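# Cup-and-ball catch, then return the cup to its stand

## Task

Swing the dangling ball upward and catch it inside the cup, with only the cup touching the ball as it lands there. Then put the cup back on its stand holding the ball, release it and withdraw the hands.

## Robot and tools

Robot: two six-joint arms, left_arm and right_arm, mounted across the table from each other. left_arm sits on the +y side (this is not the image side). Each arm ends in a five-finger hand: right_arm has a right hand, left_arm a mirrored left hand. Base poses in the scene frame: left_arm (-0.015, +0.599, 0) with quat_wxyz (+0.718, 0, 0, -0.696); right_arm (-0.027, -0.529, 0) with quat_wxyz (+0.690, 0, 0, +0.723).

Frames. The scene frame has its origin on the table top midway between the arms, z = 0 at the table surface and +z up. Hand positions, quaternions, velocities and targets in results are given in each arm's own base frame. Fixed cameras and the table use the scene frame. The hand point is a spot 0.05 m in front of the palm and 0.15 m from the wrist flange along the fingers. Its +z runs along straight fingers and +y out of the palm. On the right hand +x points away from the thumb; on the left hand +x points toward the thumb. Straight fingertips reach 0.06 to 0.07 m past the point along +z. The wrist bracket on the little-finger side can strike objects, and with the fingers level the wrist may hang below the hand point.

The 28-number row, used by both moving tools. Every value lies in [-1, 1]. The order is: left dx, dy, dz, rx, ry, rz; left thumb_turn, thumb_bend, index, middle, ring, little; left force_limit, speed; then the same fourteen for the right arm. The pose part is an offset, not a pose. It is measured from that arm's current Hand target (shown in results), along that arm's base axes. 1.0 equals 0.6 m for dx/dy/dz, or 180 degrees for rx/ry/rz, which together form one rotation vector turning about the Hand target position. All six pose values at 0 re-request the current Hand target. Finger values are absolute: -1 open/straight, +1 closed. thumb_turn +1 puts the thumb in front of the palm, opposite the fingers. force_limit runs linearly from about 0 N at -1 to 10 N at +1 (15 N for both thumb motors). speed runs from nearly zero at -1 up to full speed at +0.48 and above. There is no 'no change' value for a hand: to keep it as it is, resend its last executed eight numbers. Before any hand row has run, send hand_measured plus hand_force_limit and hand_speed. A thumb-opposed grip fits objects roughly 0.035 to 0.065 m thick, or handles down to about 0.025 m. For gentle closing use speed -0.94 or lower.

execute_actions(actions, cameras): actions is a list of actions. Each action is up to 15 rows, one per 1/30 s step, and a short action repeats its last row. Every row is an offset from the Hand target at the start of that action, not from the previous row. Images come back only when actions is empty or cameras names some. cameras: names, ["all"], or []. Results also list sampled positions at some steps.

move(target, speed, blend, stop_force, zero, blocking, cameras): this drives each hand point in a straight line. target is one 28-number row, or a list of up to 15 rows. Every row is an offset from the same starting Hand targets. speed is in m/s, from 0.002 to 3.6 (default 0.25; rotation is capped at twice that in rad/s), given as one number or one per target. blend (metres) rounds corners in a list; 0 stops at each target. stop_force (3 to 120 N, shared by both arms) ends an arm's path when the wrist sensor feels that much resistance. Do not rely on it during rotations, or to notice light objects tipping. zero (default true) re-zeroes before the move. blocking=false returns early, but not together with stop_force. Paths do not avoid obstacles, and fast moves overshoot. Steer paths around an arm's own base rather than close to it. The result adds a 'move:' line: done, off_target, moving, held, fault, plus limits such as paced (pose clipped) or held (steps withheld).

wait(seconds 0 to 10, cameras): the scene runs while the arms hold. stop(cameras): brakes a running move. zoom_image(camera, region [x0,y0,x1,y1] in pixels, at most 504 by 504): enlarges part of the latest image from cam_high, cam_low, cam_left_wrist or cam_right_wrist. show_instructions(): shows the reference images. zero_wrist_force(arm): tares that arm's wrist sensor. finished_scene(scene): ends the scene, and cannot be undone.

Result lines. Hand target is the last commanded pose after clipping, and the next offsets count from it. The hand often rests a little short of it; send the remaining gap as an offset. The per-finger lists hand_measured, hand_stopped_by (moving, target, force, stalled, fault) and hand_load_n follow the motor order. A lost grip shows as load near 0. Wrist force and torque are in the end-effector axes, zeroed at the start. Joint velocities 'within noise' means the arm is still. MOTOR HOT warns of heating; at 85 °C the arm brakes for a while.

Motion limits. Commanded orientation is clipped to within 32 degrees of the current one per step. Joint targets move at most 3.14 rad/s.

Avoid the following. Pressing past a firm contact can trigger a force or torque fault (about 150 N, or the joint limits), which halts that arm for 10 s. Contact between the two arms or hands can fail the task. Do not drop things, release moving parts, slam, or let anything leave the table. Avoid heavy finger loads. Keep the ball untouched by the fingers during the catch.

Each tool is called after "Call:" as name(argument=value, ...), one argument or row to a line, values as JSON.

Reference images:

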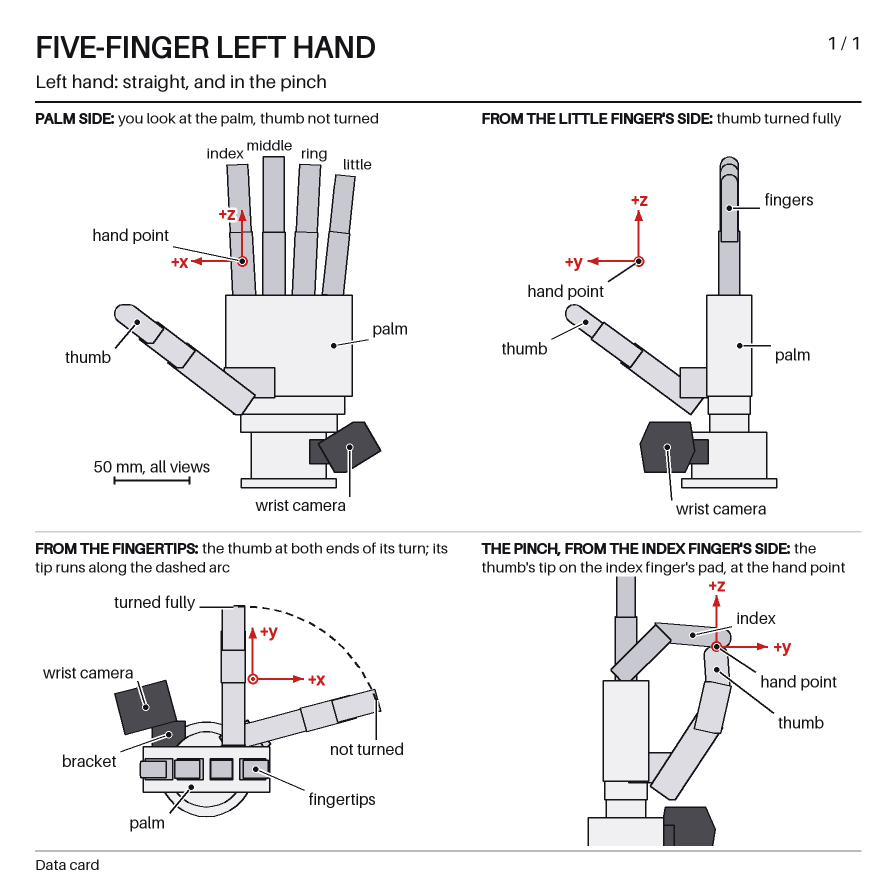

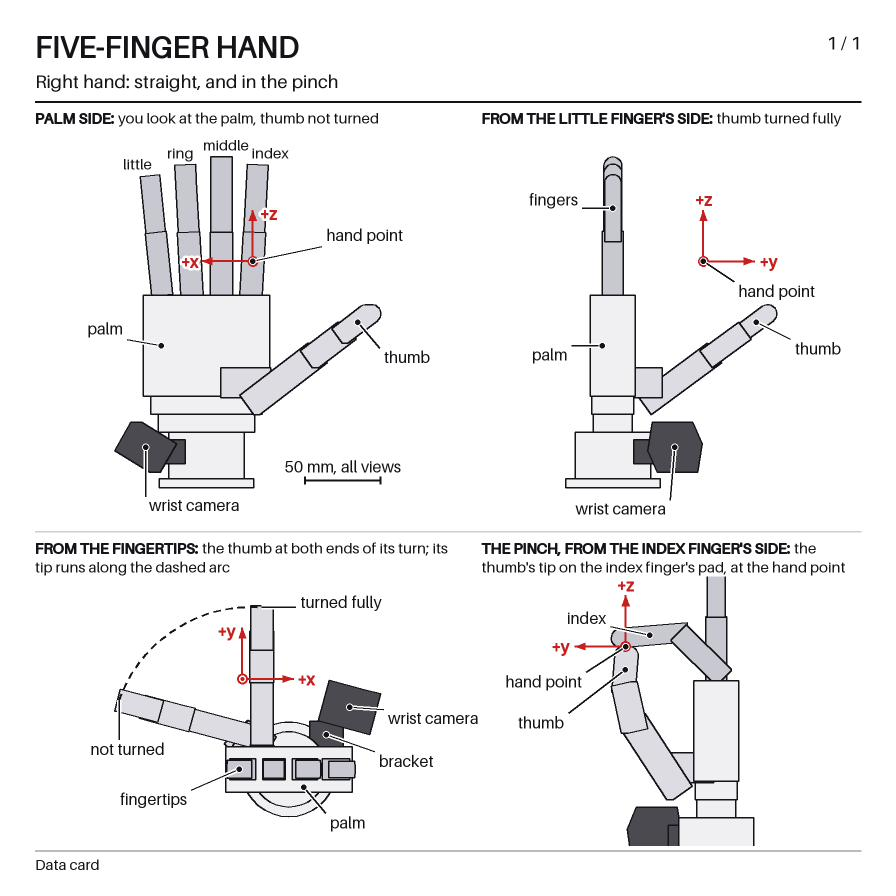

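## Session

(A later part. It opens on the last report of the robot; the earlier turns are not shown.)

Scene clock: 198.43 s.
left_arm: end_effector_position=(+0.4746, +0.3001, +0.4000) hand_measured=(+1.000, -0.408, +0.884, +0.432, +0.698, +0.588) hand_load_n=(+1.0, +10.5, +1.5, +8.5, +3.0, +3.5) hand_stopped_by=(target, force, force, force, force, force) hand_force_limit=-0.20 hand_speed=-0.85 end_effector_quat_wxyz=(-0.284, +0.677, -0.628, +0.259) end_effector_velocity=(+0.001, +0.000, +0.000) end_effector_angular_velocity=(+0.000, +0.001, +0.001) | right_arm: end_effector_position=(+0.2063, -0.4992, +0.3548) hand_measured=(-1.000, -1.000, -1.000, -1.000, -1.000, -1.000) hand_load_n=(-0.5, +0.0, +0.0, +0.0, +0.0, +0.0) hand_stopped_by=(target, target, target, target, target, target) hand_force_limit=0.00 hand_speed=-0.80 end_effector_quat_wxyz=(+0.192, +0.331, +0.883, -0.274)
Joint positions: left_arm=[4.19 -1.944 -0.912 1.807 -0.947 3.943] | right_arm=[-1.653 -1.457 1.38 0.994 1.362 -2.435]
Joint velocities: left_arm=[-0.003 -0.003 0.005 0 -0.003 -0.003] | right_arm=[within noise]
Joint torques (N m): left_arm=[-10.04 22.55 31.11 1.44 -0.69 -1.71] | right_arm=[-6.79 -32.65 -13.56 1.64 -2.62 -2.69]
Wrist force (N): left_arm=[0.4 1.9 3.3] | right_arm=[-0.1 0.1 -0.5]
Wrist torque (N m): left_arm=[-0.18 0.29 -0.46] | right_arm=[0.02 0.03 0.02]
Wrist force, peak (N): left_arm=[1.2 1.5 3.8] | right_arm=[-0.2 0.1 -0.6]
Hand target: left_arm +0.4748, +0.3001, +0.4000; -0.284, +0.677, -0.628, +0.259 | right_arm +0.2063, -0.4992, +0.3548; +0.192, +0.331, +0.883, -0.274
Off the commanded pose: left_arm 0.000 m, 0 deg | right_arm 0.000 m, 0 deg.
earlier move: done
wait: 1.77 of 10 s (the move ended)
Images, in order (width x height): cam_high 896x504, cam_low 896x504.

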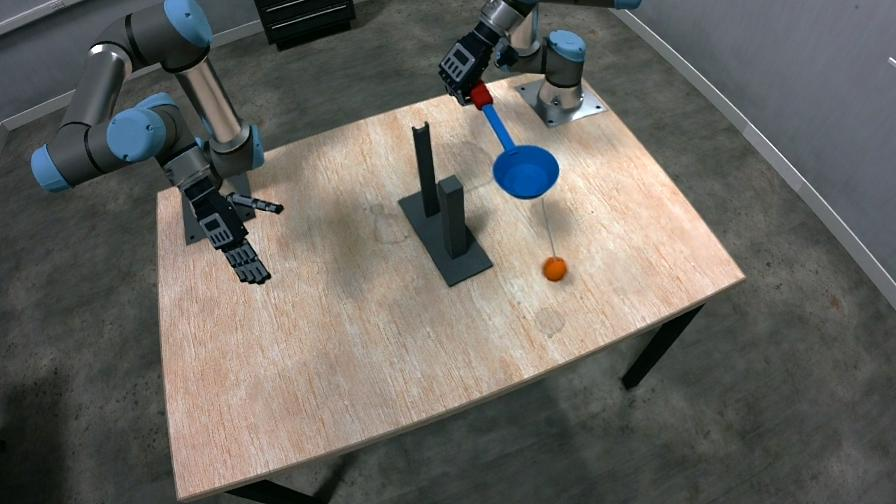

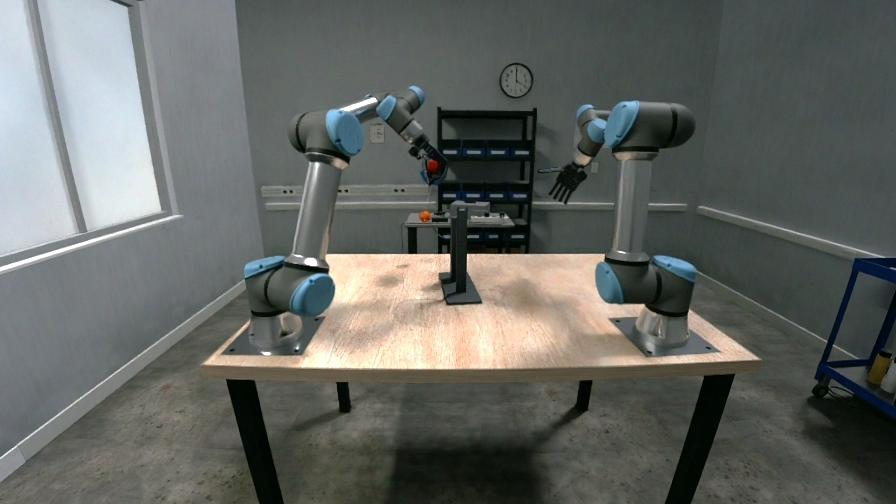

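Call:
move(
  target=[-0.03333, 0, 0, 0, 0, 0, 1, 0.9, 0.9, 0.9, 0.8, 0.8, -0.2, -0.85, 0, 0, 0, 0, 0, 0, -1, -1, -1, -1, -1, -1, 0, -0.8],
  speed=0.005,
  blocking=false,
  cameras=["cam_low", "cam_high"],
)

Call:
zoom_image(
  camera="cam_low",
  region=[350, 165, 490, 270],
)

Call:
zoom_image(
  camera="cam_high",
  region=[440, 120, 630, 310],
)

Call:
wait(
  seconds=0.199,
  cameras=["cam_low", "cam_high"],
)

Call:
zoom_image(
  camera="cam_low",
  region=[350, 165, 490, 270],
)

Call:
zoom_image(
  camera="cam_high",
  region=[440, 120, 630, 310],
)

Call:
wait(
  seconds=0.199,
  cameras=["cam_low", "cam_high"],
)

Call:
zoom_image(
  camera="cam_low",
  region=[350, 165, 490, 270],
)

Call:
zoom_image(
  camera="cam_high",
  region=[440, 120, 630, 310],
)

Scene clock: 199.57 s.
left_arm: end_effector_position=(+0.4731, +0.3001, +0.4000) hand_measured=(+1.000, -0.408, +0.884, +0.432, +0.698, +0.588) hand_load_n=(+1.0, +10.5, +1.5, +8.5, +2.0, +2.5) hand_stopped_by=(target, force, force, force, force, force) hand_force_limit=-0.20 hand_speed=-0.85 end_effector_quat_wxyz=(-0.284, +0.677, -0.628, +0.259) end_effector_velocity=(-0.006, +0.000, +0.000) end_effector_angular_velocity=(+0.000, +0.001, +0.001) | right_arm: end_effector_position=(+0.2063, -0.4992, +0.3548) hand_measured=(-1.000, -1.000, -1.000, -1.000, -1.000, -1.000) hand_load_n=(+0.0, +0.0, +0.0, +0.0, +0.0, +0.0) hand_stopped_by=(target, target, target, target, target, target) hand_force_limit=0.00 hand_speed=-0.80 end_effector_quat_wxyz=(+0.192, +0.331, +0.883, -0.274)
Joint positions: left_arm=[4.193 -1.941 -0.917 1.807 -0.946 3.946] | right_arm=[-1.653 -1.457 1.38 0.994 1.362 -2.435]
Joint velocities: left_arm=[0.011 0.011 -0.016 -0.001 0.004 0.011] | right_arm=[within noise]
Joint torques (N m): left_arm=[9.99 48.26 9.18 -3.38 2.31 2.78] | right_arm=[-7.15 -33.52 -13.93 1.56 -2.44 -2.74]
Wrist force (N): left_arm=[0.6 1.5 2.7] | right_arm=[0.1 0.1 -0.2]
Wrist torque (N m): left_arm=[-0.15 0.17 -0.44] | right_arm=[-0.01 -0.01 0.03]
Wrist force, peak (N): left_arm=[0.4 2.0 3.5] | right_arm=[-0.3 0.2 -0.5]
Hand target: left_arm +0.4723, +0.3001, +0.4000; -0.284, +0.677, -0.628, +0.259 | right_arm +0.2063, -0.4992, +0.3548; +0.192, +0.331, +0.883, -0.274
Off the commanded pose: left_arm 0.018 m, 0 deg | right_arm 0.000 m, 0 deg.
move: running
Images, in order (width x height): cam_high 896x504, cam_low 896x504.

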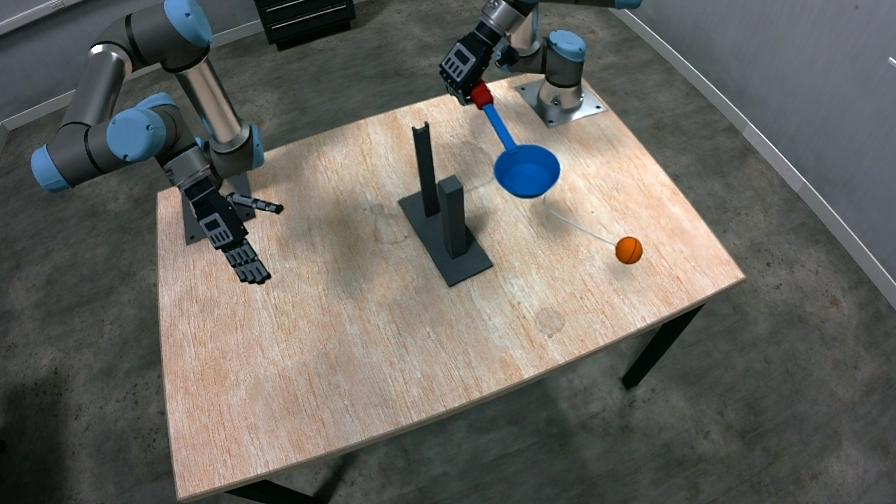

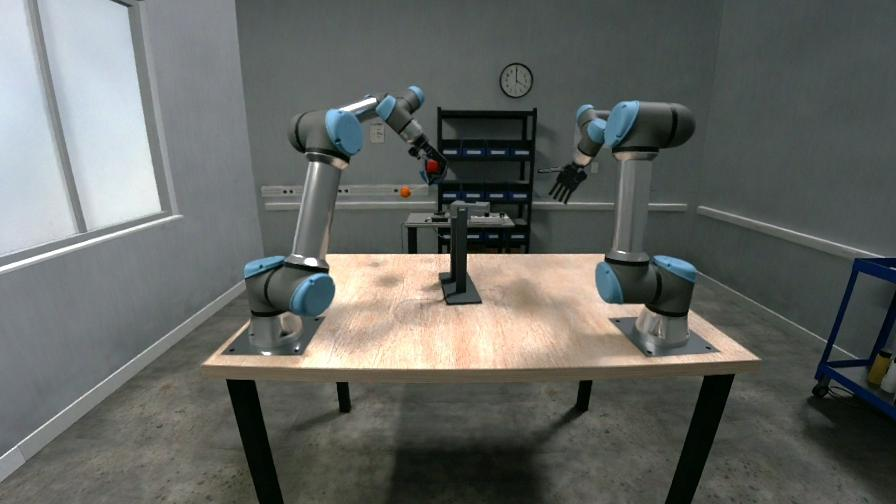

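Scaled by 3.600.

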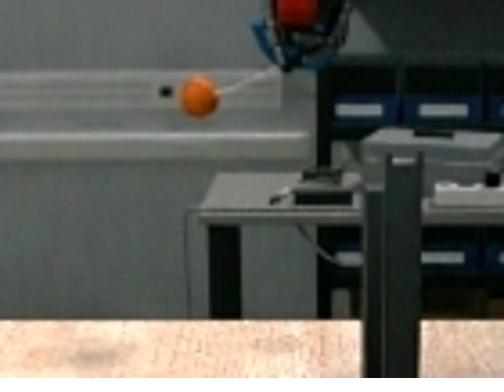

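Scaled by 2.653.

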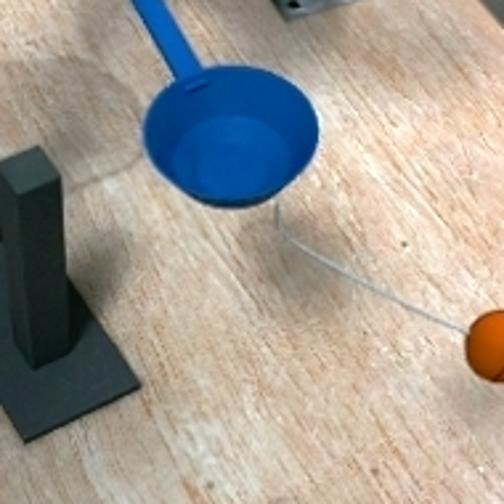

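Scene clock: 199.77 s.
left_arm: end_effector_position=(+0.4721, +0.3001, +0.4000) hand_measured=(+1.000, -0.408, +0.884, +0.432, +0.698, +0.588) hand_load_n=(+1.0, +10.5, +1.5, +9.0, +3.0, +4.0) hand_stopped_by=(target, force, force, force, force, force) hand_force_limit=-0.20 hand_speed=-0.85 end_effector_quat_wxyz=(-0.284, +0.677, -0.628, +0.259) end_effector_velocity=(-0.005, +0.000, +0.000) end_effector_angular_velocity=(+0.000, +0.001, +0.001) | right_arm: end_effector_position=(+0.2063, -0.4992, +0.3548) hand_measured=(-1.000, -1.000, -1.000, -1.000, -1.000, -1.000) hand_load_n=(+0.0, +0.0, +0.0, +0.0, +0.0, +0.0) hand_stopped_by=(target, target, target, target, target, target) hand_force_limit=0.00 hand_speed=-0.80 end_effector_quat_wxyz=(+0.192, +0.331, +0.883, -0.274)
Joint positions: left_arm=[4.195 -1.939 -0.92 1.806 -0.945 3.949] | right_arm=[-1.653 -1.457 1.38 0.994 1.362 -2.435]
Joint velocities: left_arm=[0.009 0.01 -0.016 0 0.003 0.01] | right_arm=[within noise]
Joint torques (N m): left_arm=[8.29 47.38 9.07 -3.55 2.22 2.89] | right_arm=[-7.12 -32.68 -14.05 1.45 -2.64 -2.78]
Wrist force (N): left_arm=[0.6 1.7 3.3] | right_arm=[-0.1 0.1 -0.5]
Wrist torque (N m): left_arm=[-0.17 0.37 -0.58] | right_arm=[0.01 0.01 0.03]
Wrist force, peak (N): left_arm=[0.7 1.9 3.6] | right_arm=[-0.1 0.1 -0.5]
Hand target: left_arm +0.4713, +0.3001, +0.4000; -0.284, +0.677, -0.628, +0.259 | right_arm +0.2063, -0.4992, +0.3548; +0.192, +0.331, +0.883, -0.274
Off the commanded pose: left_arm 0.017 m, 0 deg | right_arm 0.000 m, 0 deg.
earlier move: running
wait: 0.20 s; no rest
Images, in order (width x height): cam_high 896x504, cam_low 896x504.

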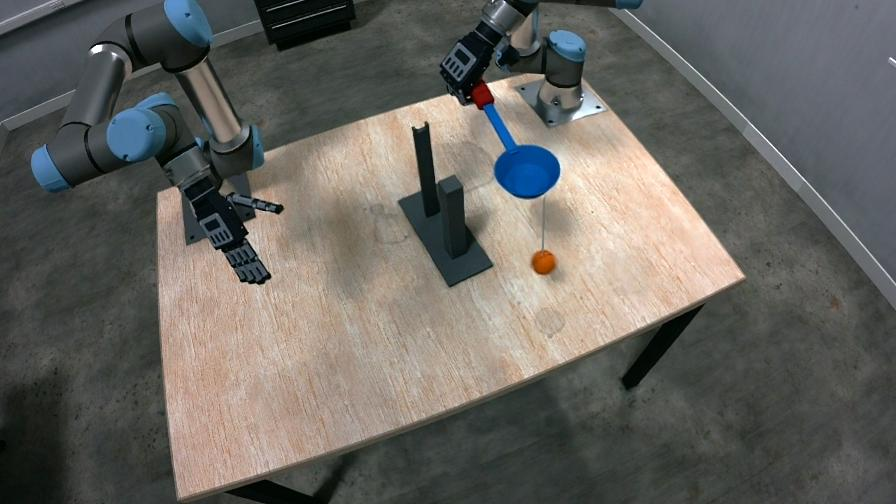

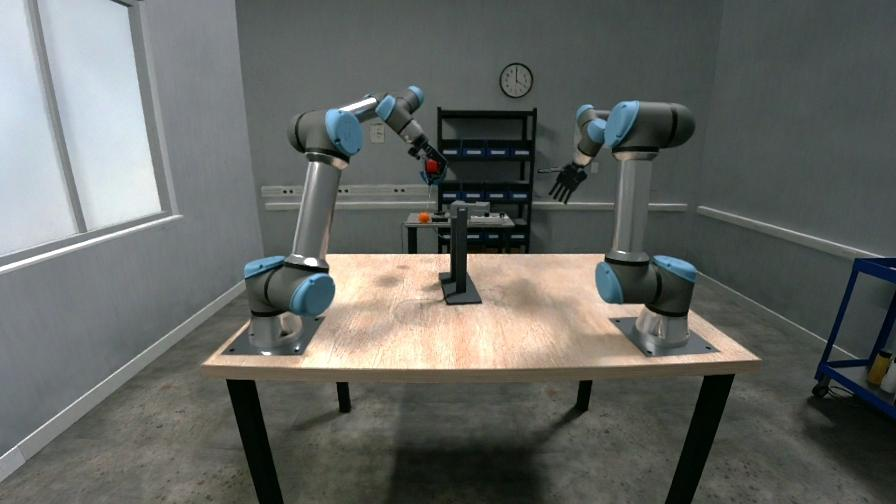

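Scaled by 3.600.

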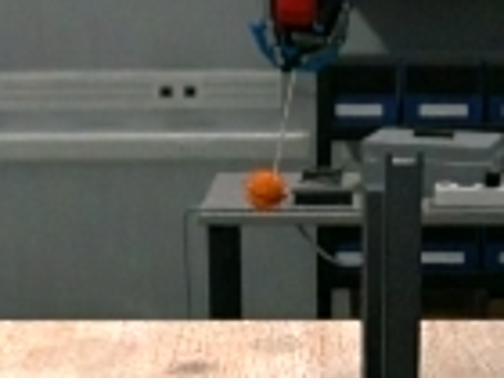

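Scaled by 2.653.

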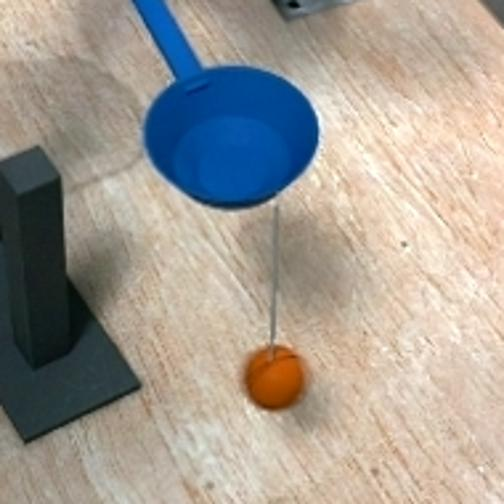

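Scene clock: 199.97 s.
left_arm: end_effector_position=(+0.4711, +0.3001, +0.4000) hand_measured=(+1.000, -0.408, +0.884, +0.432, +0.698, +0.588) hand_load_n=(+1.0, +10.5, +1.5, +8.5, +2.0, +2.5) hand_stopped_by=(target, force, force, force, force, force) hand_force_limit=-0.20 hand_speed=-0.85 end_effector_quat_wxyz=(-0.284, +0.677, -0.628, +0.259) end_effector_velocity=(-0.005, +0.000, +0.000) end_effector_angular_velocity=(+0.000, +0.000, +0.000) | right_arm: end_effector_position=(+0.2063, -0.4992, +0.3548) hand_measured=(-1.000, -1.000, -1.000, -1.000, -1.000, -1.000) hand_load_n=(+0.0, +0.0, +0.0, +0.0, +0.0, +0.0) hand_stopped_by=(target, target, target, target, target, target) hand_force_limit=0.00 hand_speed=-0.80 end_effector_quat_wxyz=(+0.192, +0.331, +0.883, -0.274)
Joint positions: left_arm=[4.197 -1.937 -0.923 1.806 -0.944 3.951] | right_arm=[-1.653 -1.457 1.38 0.994 1.362 -2.435]
Joint velocities: left_arm=[0.01 0.01 -0.016 -0.001 0.005 0.011] | right_arm=[within noise]
Joint torques (N m): left_arm=[9.42 48.9 7.77 -3.6 2.14 2.77] | right_arm=[-7.11 -32.83 -13.53 1.58 -2.6 -2.59]
Wrist force (N): left_arm=[0.7 1.3 2.9] | right_arm=[-0.1 0.0 -0.4]
Wrist torque (N m): left_arm=[-0.16 0.22 -0.40] | right_arm=[0.01 0.01 0.03]
Wrist force, peak (N): left_arm=[0.9 1.8 3.3] | right_arm=[-0.2 0.0 -0.4]
Hand target: left_arm +0.4703, +0.3001, +0.4000; -0.284, +0.677, -0.628, +0.259 | right_arm +0.2063, -0.4992, +0.3548; +0.192, +0.331, +0.883, -0.274
Off the commanded pose: left_arm 0.016 m, 0 deg | right_arm 0.000 m, 0 deg.
earlier move: running
wait: 0.20 s; no rest
Images, in order (width x height): cam_high 896x504, cam_low 896x504.

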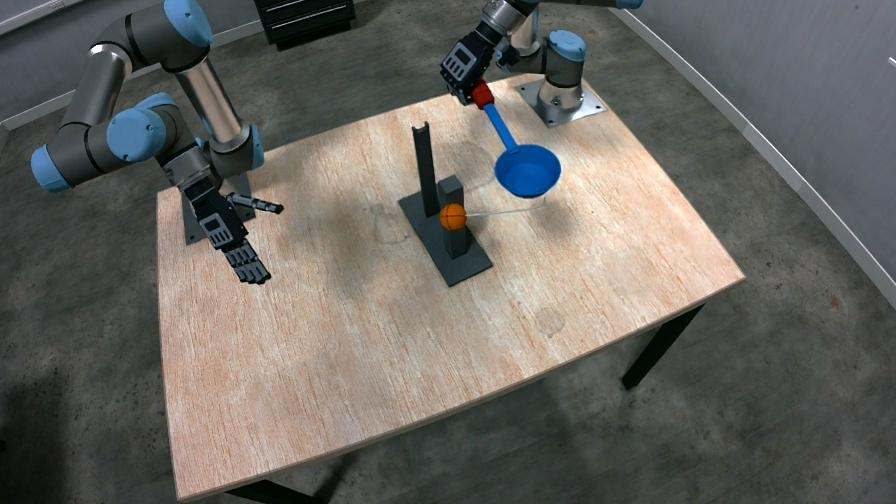

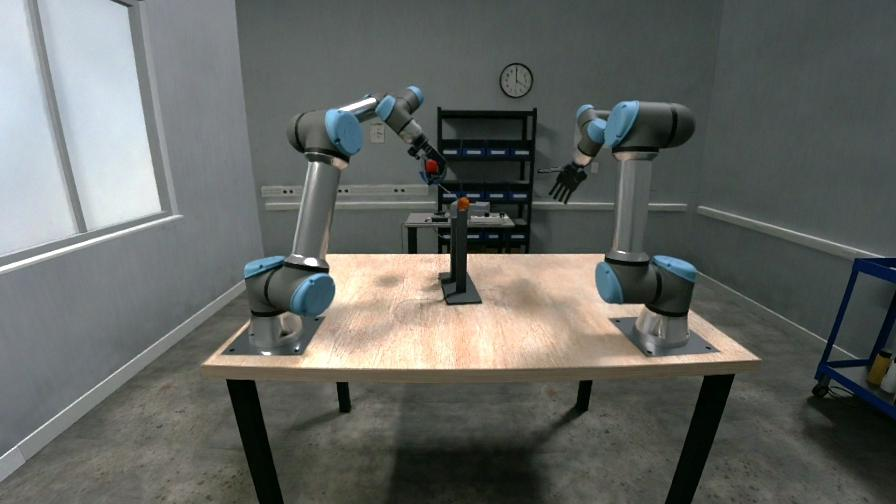

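Scaled by 3.600.

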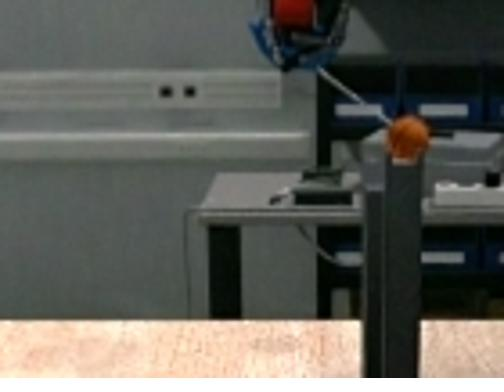

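Scaled by 2.653.

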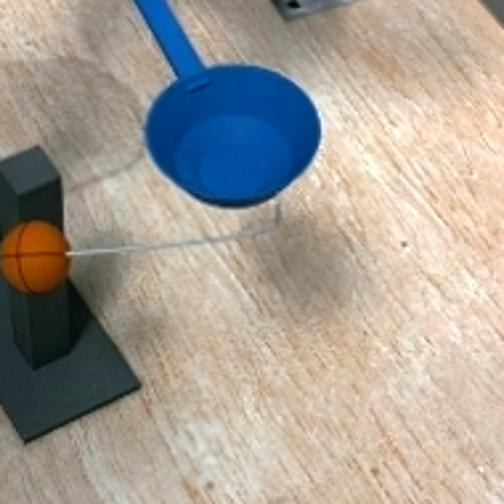

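Call:
wait(
  seconds=10,
)

Call:
move(
  target=[0.04167, 0, 0, 0, 0, 0, 1, 0.9, 0.9, 0.9, 0.8, 0.8, -0.2, -0.85, 0, 0, 0, 0, 0, 0, -1, -1, -1, -1, -1, -1, 0, -0.8],
  speed=0.005,
  blocking=false,
  cameras=["cam_low", "cam_high"],
)

Call:
zoom_image(
  camera="cam_low",
  region=[350, 165, 490, 270],
)

Call:
zoom_image(
  camera="cam_high",
  region=[440, 120, 630, 310],
)

Call:
wait(
  seconds=0.199,
  cameras=["cam_low", "cam_high"],
)

Call:
zoom_image(
  camera="cam_low",
  region=[350, 165, 490, 270],
)

Call:
zoom_image(
  camera="cam_high",
  region=[440, 120, 630, 310],
)

Call:
wait(
  seconds=0.199,
  cameras=["cam_low", "cam_high"],
)

Call:
zoom_image(
  camera="cam_low",
  region=[350, 165, 490, 270],
)

Call:
zoom_image(
  camera="cam_high",
  region=[440, 120, 630, 310],
)

Scene clock: 204.27 s.
left_arm: end_effector_position=(+0.4548, +0.3001, +0.4000) hand_measured=(+1.000, -0.408, +0.884, +0.432, +0.698, +0.588) hand_load_n=(+1.0, +10.5, +1.5, +9.0, +2.5, +3.0) hand_stopped_by=(target, force, force, force, force, force) hand_force_limit=-0.20 hand_speed=-0.85 end_effector_quat_wxyz=(-0.284, +0.677, -0.628, +0.259) | right_arm: end_effector_position=(+0.2063, -0.4992, +0.3548) hand_measured=(-1.000, -1.000, -1.000, -1.000, -1.000, -1.000) hand_load_n=(+0.0, +0.0, +0.0, -0.5, +0.0, +0.0) hand_stopped_by=(target, target, target, target, target, target) hand_force_limit=0.00 hand_speed=-0.80 end_effector_quat_wxyz=(+0.192, +0.331, +0.883, -0.274)
Joint positions: left_arm=[4.23 -1.904 -0.973 1.802 -0.928 3.986] | right_arm=[-1.653 -1.457 1.38 0.994 1.362 -2.435]
Joint torques (N m): left_arm=[8.23 46.28 9.3 -3.3 1.68 2.68] | right_arm=[-6.68 -32.51 -13.72 1.24 -2.42 -2.61]
Wrist force (N): left_arm=[0.8 1.7 2.8] | right_arm=[0.0 0.2 -0.3]
Wrist torque (N m): left_arm=[-0.12 0.21 -0.49] | right_arm=[0.03 0.01 0.04]
Wrist force, peak (N): left_arm=[1.1 2.1 3.5] | right_arm=[-0.3 0.2 -0.5]
Hand target: left_arm +0.4548, +0.3001, +0.4000; -0.284, +0.677, -0.628, +0.259 | right_arm +0.2063, -0.4992, +0.3548; +0.192, +0.331, +0.883, -0.274
Off the commanded pose: left_arm 0.000 m, 0 deg | right_arm 0.000 m, 0 deg.
earlier move: done
wait: 0.00 of 10 s (the move ended)

Scene clock: 204.77 s.
left_arm: end_effector_position=(+0.4565, +0.3001, +0.4000) hand_measured=(+1.000, -0.408, +0.884, +0.432, +0.698, +0.588) hand_load_n=(+0.5, +10.5, +1.0, +9.0, +2.5, +3.5) hand_stopped_by=(target, force, force, force, force, force) hand_force_limit=-0.20 hand_speed=-0.85 end_effector_quat_wxyz=(-0.284, +0.677, -0.628, +0.259) end_effector_velocity=(+0.005, +0.000, +0.000) end_effector_angular_velocity=(+0.001, +0.001, +0.000) | right_arm: end_effector_position=(+0.2063, -0.4992, +0.3548) hand_measured=(-1.000, -1.000, -1.000, -1.000, -1.000, -1.000) hand_load_n=(-0.5, +0.0, +0.0, +0.0, +0.0, +0.0) hand_stopped_by=(target, target, target, target, target, target) hand_force_limit=0.00 hand_speed=-0.80 end_effector_quat_wxyz=(+0.192, +0.331, +0.883, -0.274)
Joint positions: left_arm=[4.227 -1.907 -0.968 1.803 -0.929 3.983] | right_arm=[-1.653 -1.457 1.38 0.994 1.362 -2.435]
Joint velocities: left_arm=[-0.011 -0.01 0.016 0.003 -0.006 -0.011] | right_arm=[within noise]
Joint torques (N m): left_arm=[-9.66 20.39 31.27 1.54 -0.88 -1.92] | right_arm=[-6.5 -33.52 -14.18 1.22 -2.26 -2.66]
Wrist force (N): left_arm=[1.1 1.6 3.4] | right_arm=[-0.1 0.0 -0.5]
Wrist torque (N m): left_arm=[-0.12 0.34 -0.31] | right_arm=[0.01 0.02 0.03]
Wrist force, peak (N): left_arm=[0.8 2.1 3.4] | right_arm=[-0.2 0.3 -0.5]
Hand target: left_arm +0.4572, +0.3001, +0.4000; -0.284, +0.677, -0.628, +0.259 | right_arm +0.2063, -0.4992, +0.3548; +0.192, +0.331, +0.883, -0.274
Off the commanded pose: left_arm 0.023 m, 0 deg | right_arm 0.000 m, 0 deg.
move: running
Images, in order (width x height): cam_high 896x504, cam_low 896x504.

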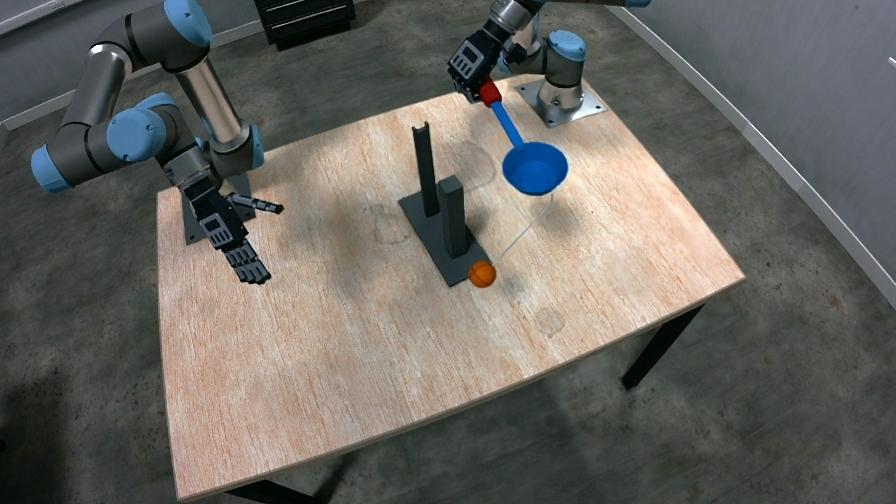

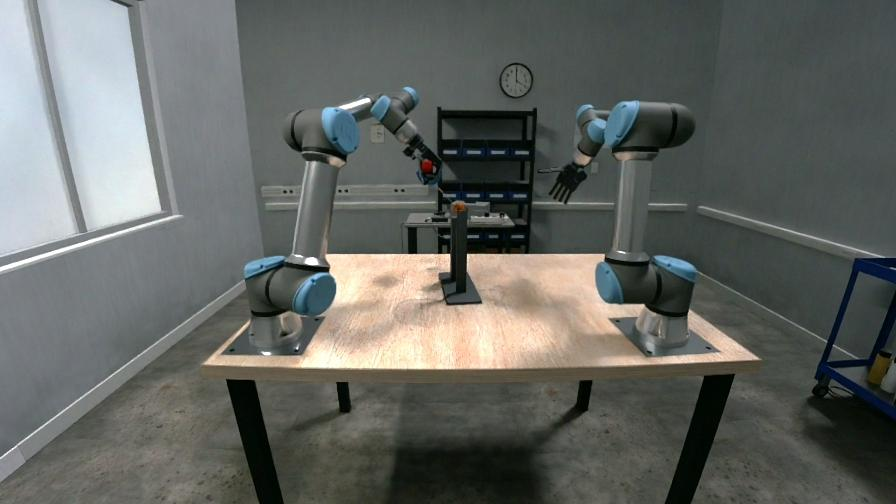

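Scaled by 3.600.

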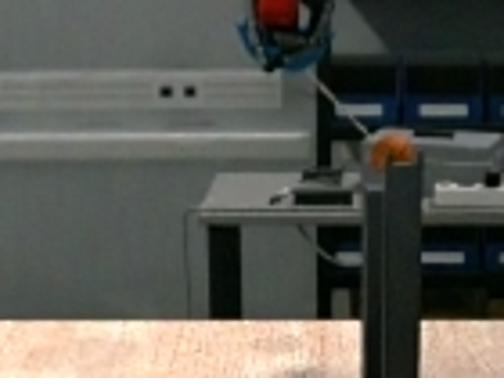

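Scaled by 2.653.

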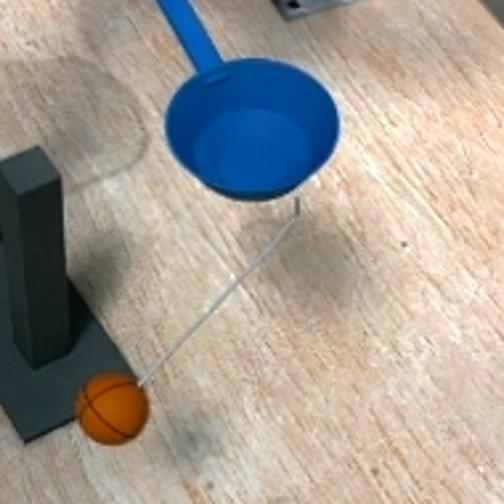

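Scene clock: 204.97 s.
left_arm: end_effector_position=(+0.4575, +0.3001, +0.4000) hand_measured=(+1.000, -0.408, +0.884, +0.432, +0.698, +0.588) hand_load_n=(+1.5, +10.5, +1.5, +8.5, +2.0, +3.0) hand_stopped_by=(target, force, force, force, force, force) hand_force_limit=-0.20 hand_speed=-0.85 end_effector_quat_wxyz=(-0.284, +0.677, -0.628, +0.259) end_effector_velocity=(+0.005, +0.001, +0.000) end_effector_angular_velocity=(+0.000, +0.000, +0.001) | right_arm: end_effector_position=(+0.2063, -0.4992, +0.3548) hand_measured=(-1.000, -1.000, -1.000, -1.000, -1.000, -1.000) hand_load_n=(+0.0, +0.0, +0.0, +0.0, +0.0, +0.0) hand_stopped_by=(target, target, target, target, target, target) hand_force_limit=0.00 hand_speed=-0.80 end_effector_quat_wxyz=(+0.192, +0.331, +0.883, -0.274)
Joint positions: left_arm=[4.225 -1.909 -0.965 1.803 -0.93 3.98] | right_arm=[-1.653 -1.457 1.38 0.994 1.362 -2.435]
Joint velocities: left_arm=[-0.01 -0.01 0.015 0.002 -0.005 -0.012] | right_arm=[within noise]
Joint torques (N m): left_arm=[-10.1 20.66 30.54 1.33 -0.86 -1.64] | right_arm=[-6.62 -32.47 -13.93 1.18 -2.48 -2.59]
Wrist force (N): left_arm=[0.8 2.0 2.8] | right_arm=[-0.1 0.2 -0.4]
Wrist torque (N m): left_arm=[-0.13 0.19 -0.47] | right_arm=[0.02 0.03 0.03]
Wrist force, peak (N): left_arm=[1.0 2.2 3.5] | right_arm=[0.1 0.1 -0.6]
Hand target: left_arm +0.4582, +0.3001, +0.4000; -0.284, +0.677, -0.628, +0.259 | right_arm +0.2063, -0.4992, +0.3548; +0.192, +0.331, +0.883, -0.274
Off the commanded pose: left_arm 0.022 m, 0 deg | right_arm 0.000 m, 0 deg.
earlier move: running
wait: 0.20 s; no rest
Images, in order (width x height): cam_high 896x504, cam_low 896x504.

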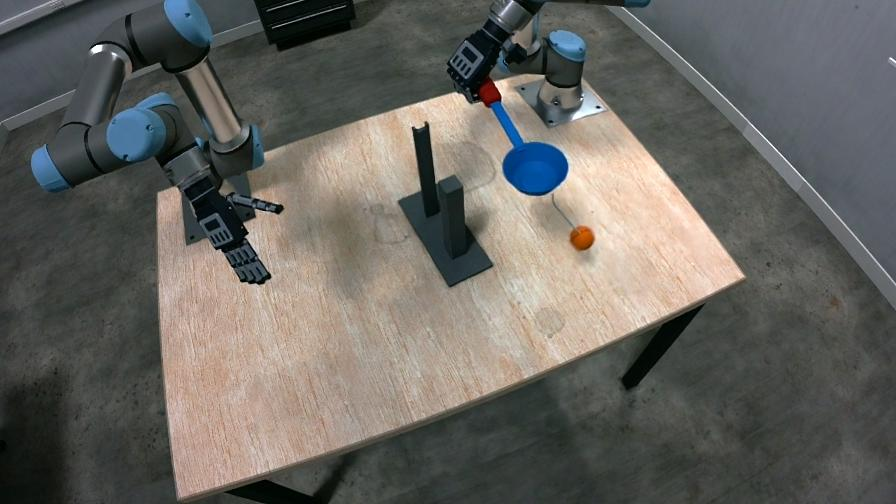

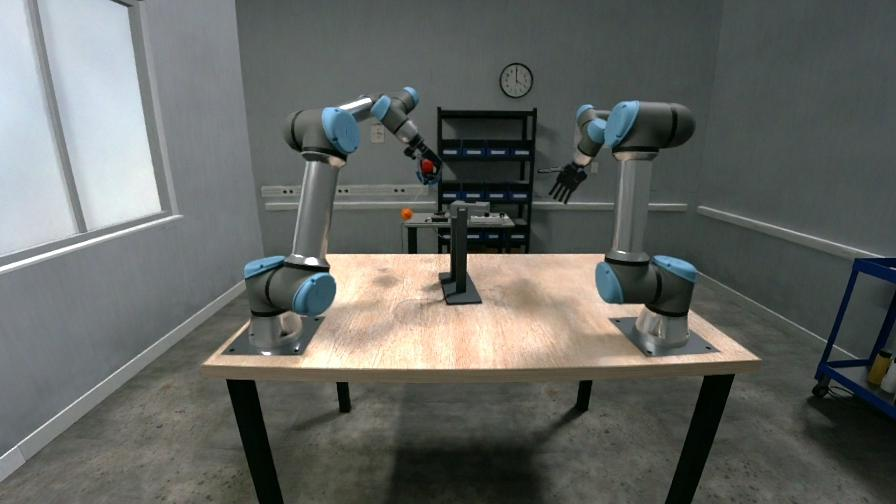

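Scaled by 3.600.

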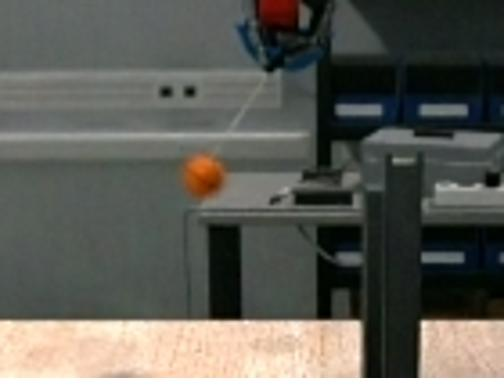

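Scaled by 2.653.

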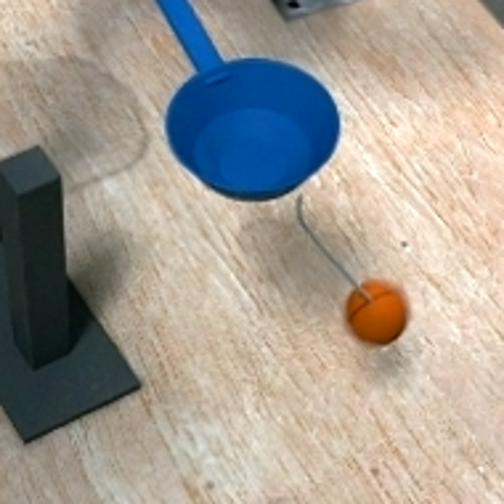

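Scene clock: 205.17 s.
left_arm: end_effector_position=(+0.4585, +0.3001, +0.4000) hand_measured=(+1.000, -0.408, +0.884, +0.432, +0.698, +0.588) hand_load_n=(+1.5, +10.5, +1.5, +8.5, +2.5, +2.5) hand_stopped_by=(target, force, force, force, force, force) hand_force_limit=-0.20 hand_speed=-0.85 end_effector_quat_wxyz=(-0.284, +0.677, -0.628, +0.259) end_effector_velocity=(+0.005, +0.000, -0.001) end_effector_angular_velocity=(-0.001, +0.001, +0.000) | right_arm: end_effector_position=(+0.2063, -0.4992, +0.3548) hand_measured=(-1.000, -1.000, -1.000, -1.000, -1.000, -1.000) hand_load_n=(+0.0, +0.0, +0.0, +0.0, +0.0, +0.0) hand_stopped_by=(target, target, target, target, target, target) hand_force_limit=0.00 hand_speed=-0.80 end_effector_quat_wxyz=(+0.192, +0.331, +0.883, -0.274)
Joint positions: left_arm=[4.222 -1.911 -0.962 1.804 -0.931 3.978] | right_arm=[-1.653 -1.457 1.38 0.994 1.362 -2.435]
Joint velocities: left_arm=[-0.011 -0.01 0.014 0.002 -0.005 -0.011] | right_arm=[within noise]
Joint torques (N m): left_arm=[-9.05 20.66 30.98 1.32 -1.03 -1.92] | right_arm=[-6.17 -33.56 -14.03 1.16 -2.42 -2.58]
Wrist force (N): left_arm=[0.6 1.2 2.5] | right_arm=[-0.2 0.1 -0.3]
Wrist torque (N m): left_arm=[-0.16 0.21 -0.36] | right_arm=[0.00 0.04 0.02]
Wrist force, peak (N): left_arm=[0.9 1.8 3.0] | right_arm=[-0.2 0.1 -0.4]
Hand target: left_arm +0.4592, +0.3001, +0.4000; -0.284, +0.677, -0.628, +0.259 | right_arm +0.2063, -0.4992, +0.3548; +0.192, +0.331, +0.883, -0.274
Off the commanded pose: left_arm 0.021 m, 0 deg | right_arm 0.000 m, 0 deg.
earlier move: running
wait: 0.20 s; no rest
Images, in order (width x height): cam_high 896x504, cam_low 896x504.

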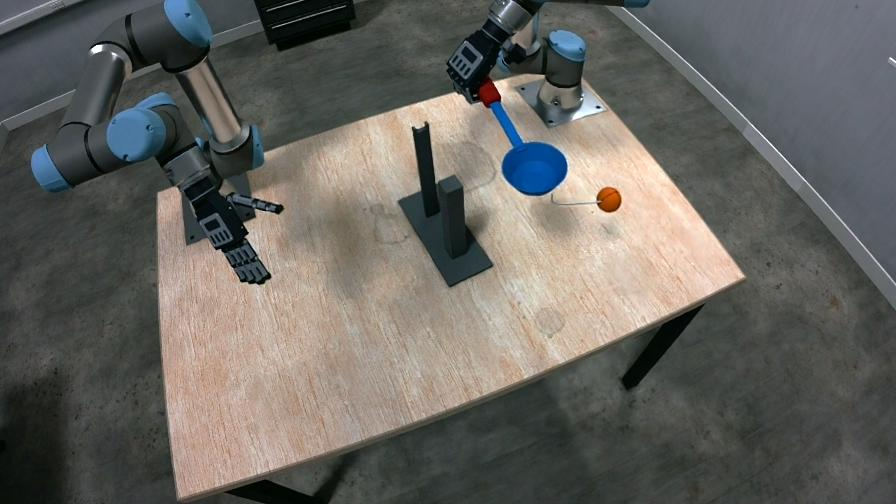

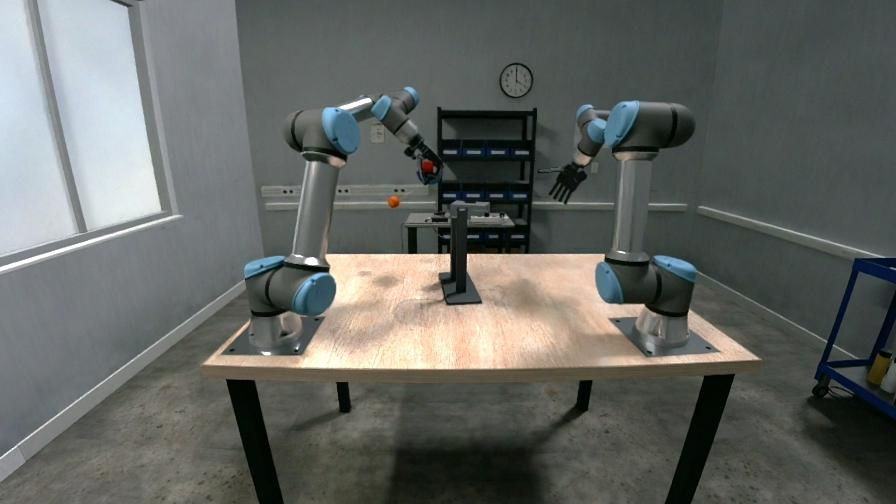

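Scaled by 3.600.

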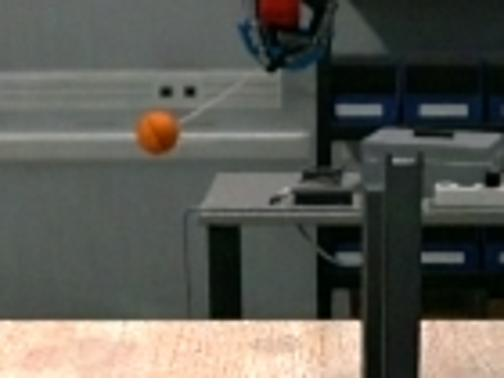

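Scaled by 2.653.

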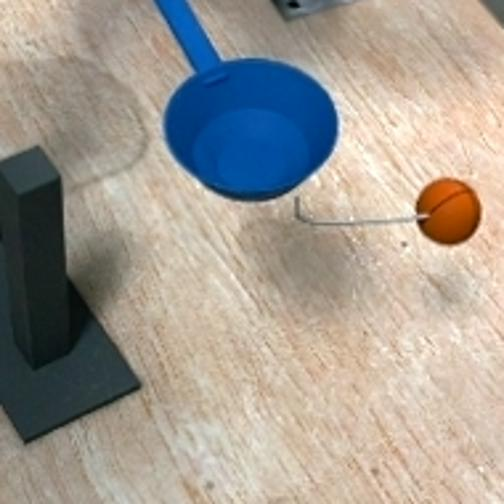

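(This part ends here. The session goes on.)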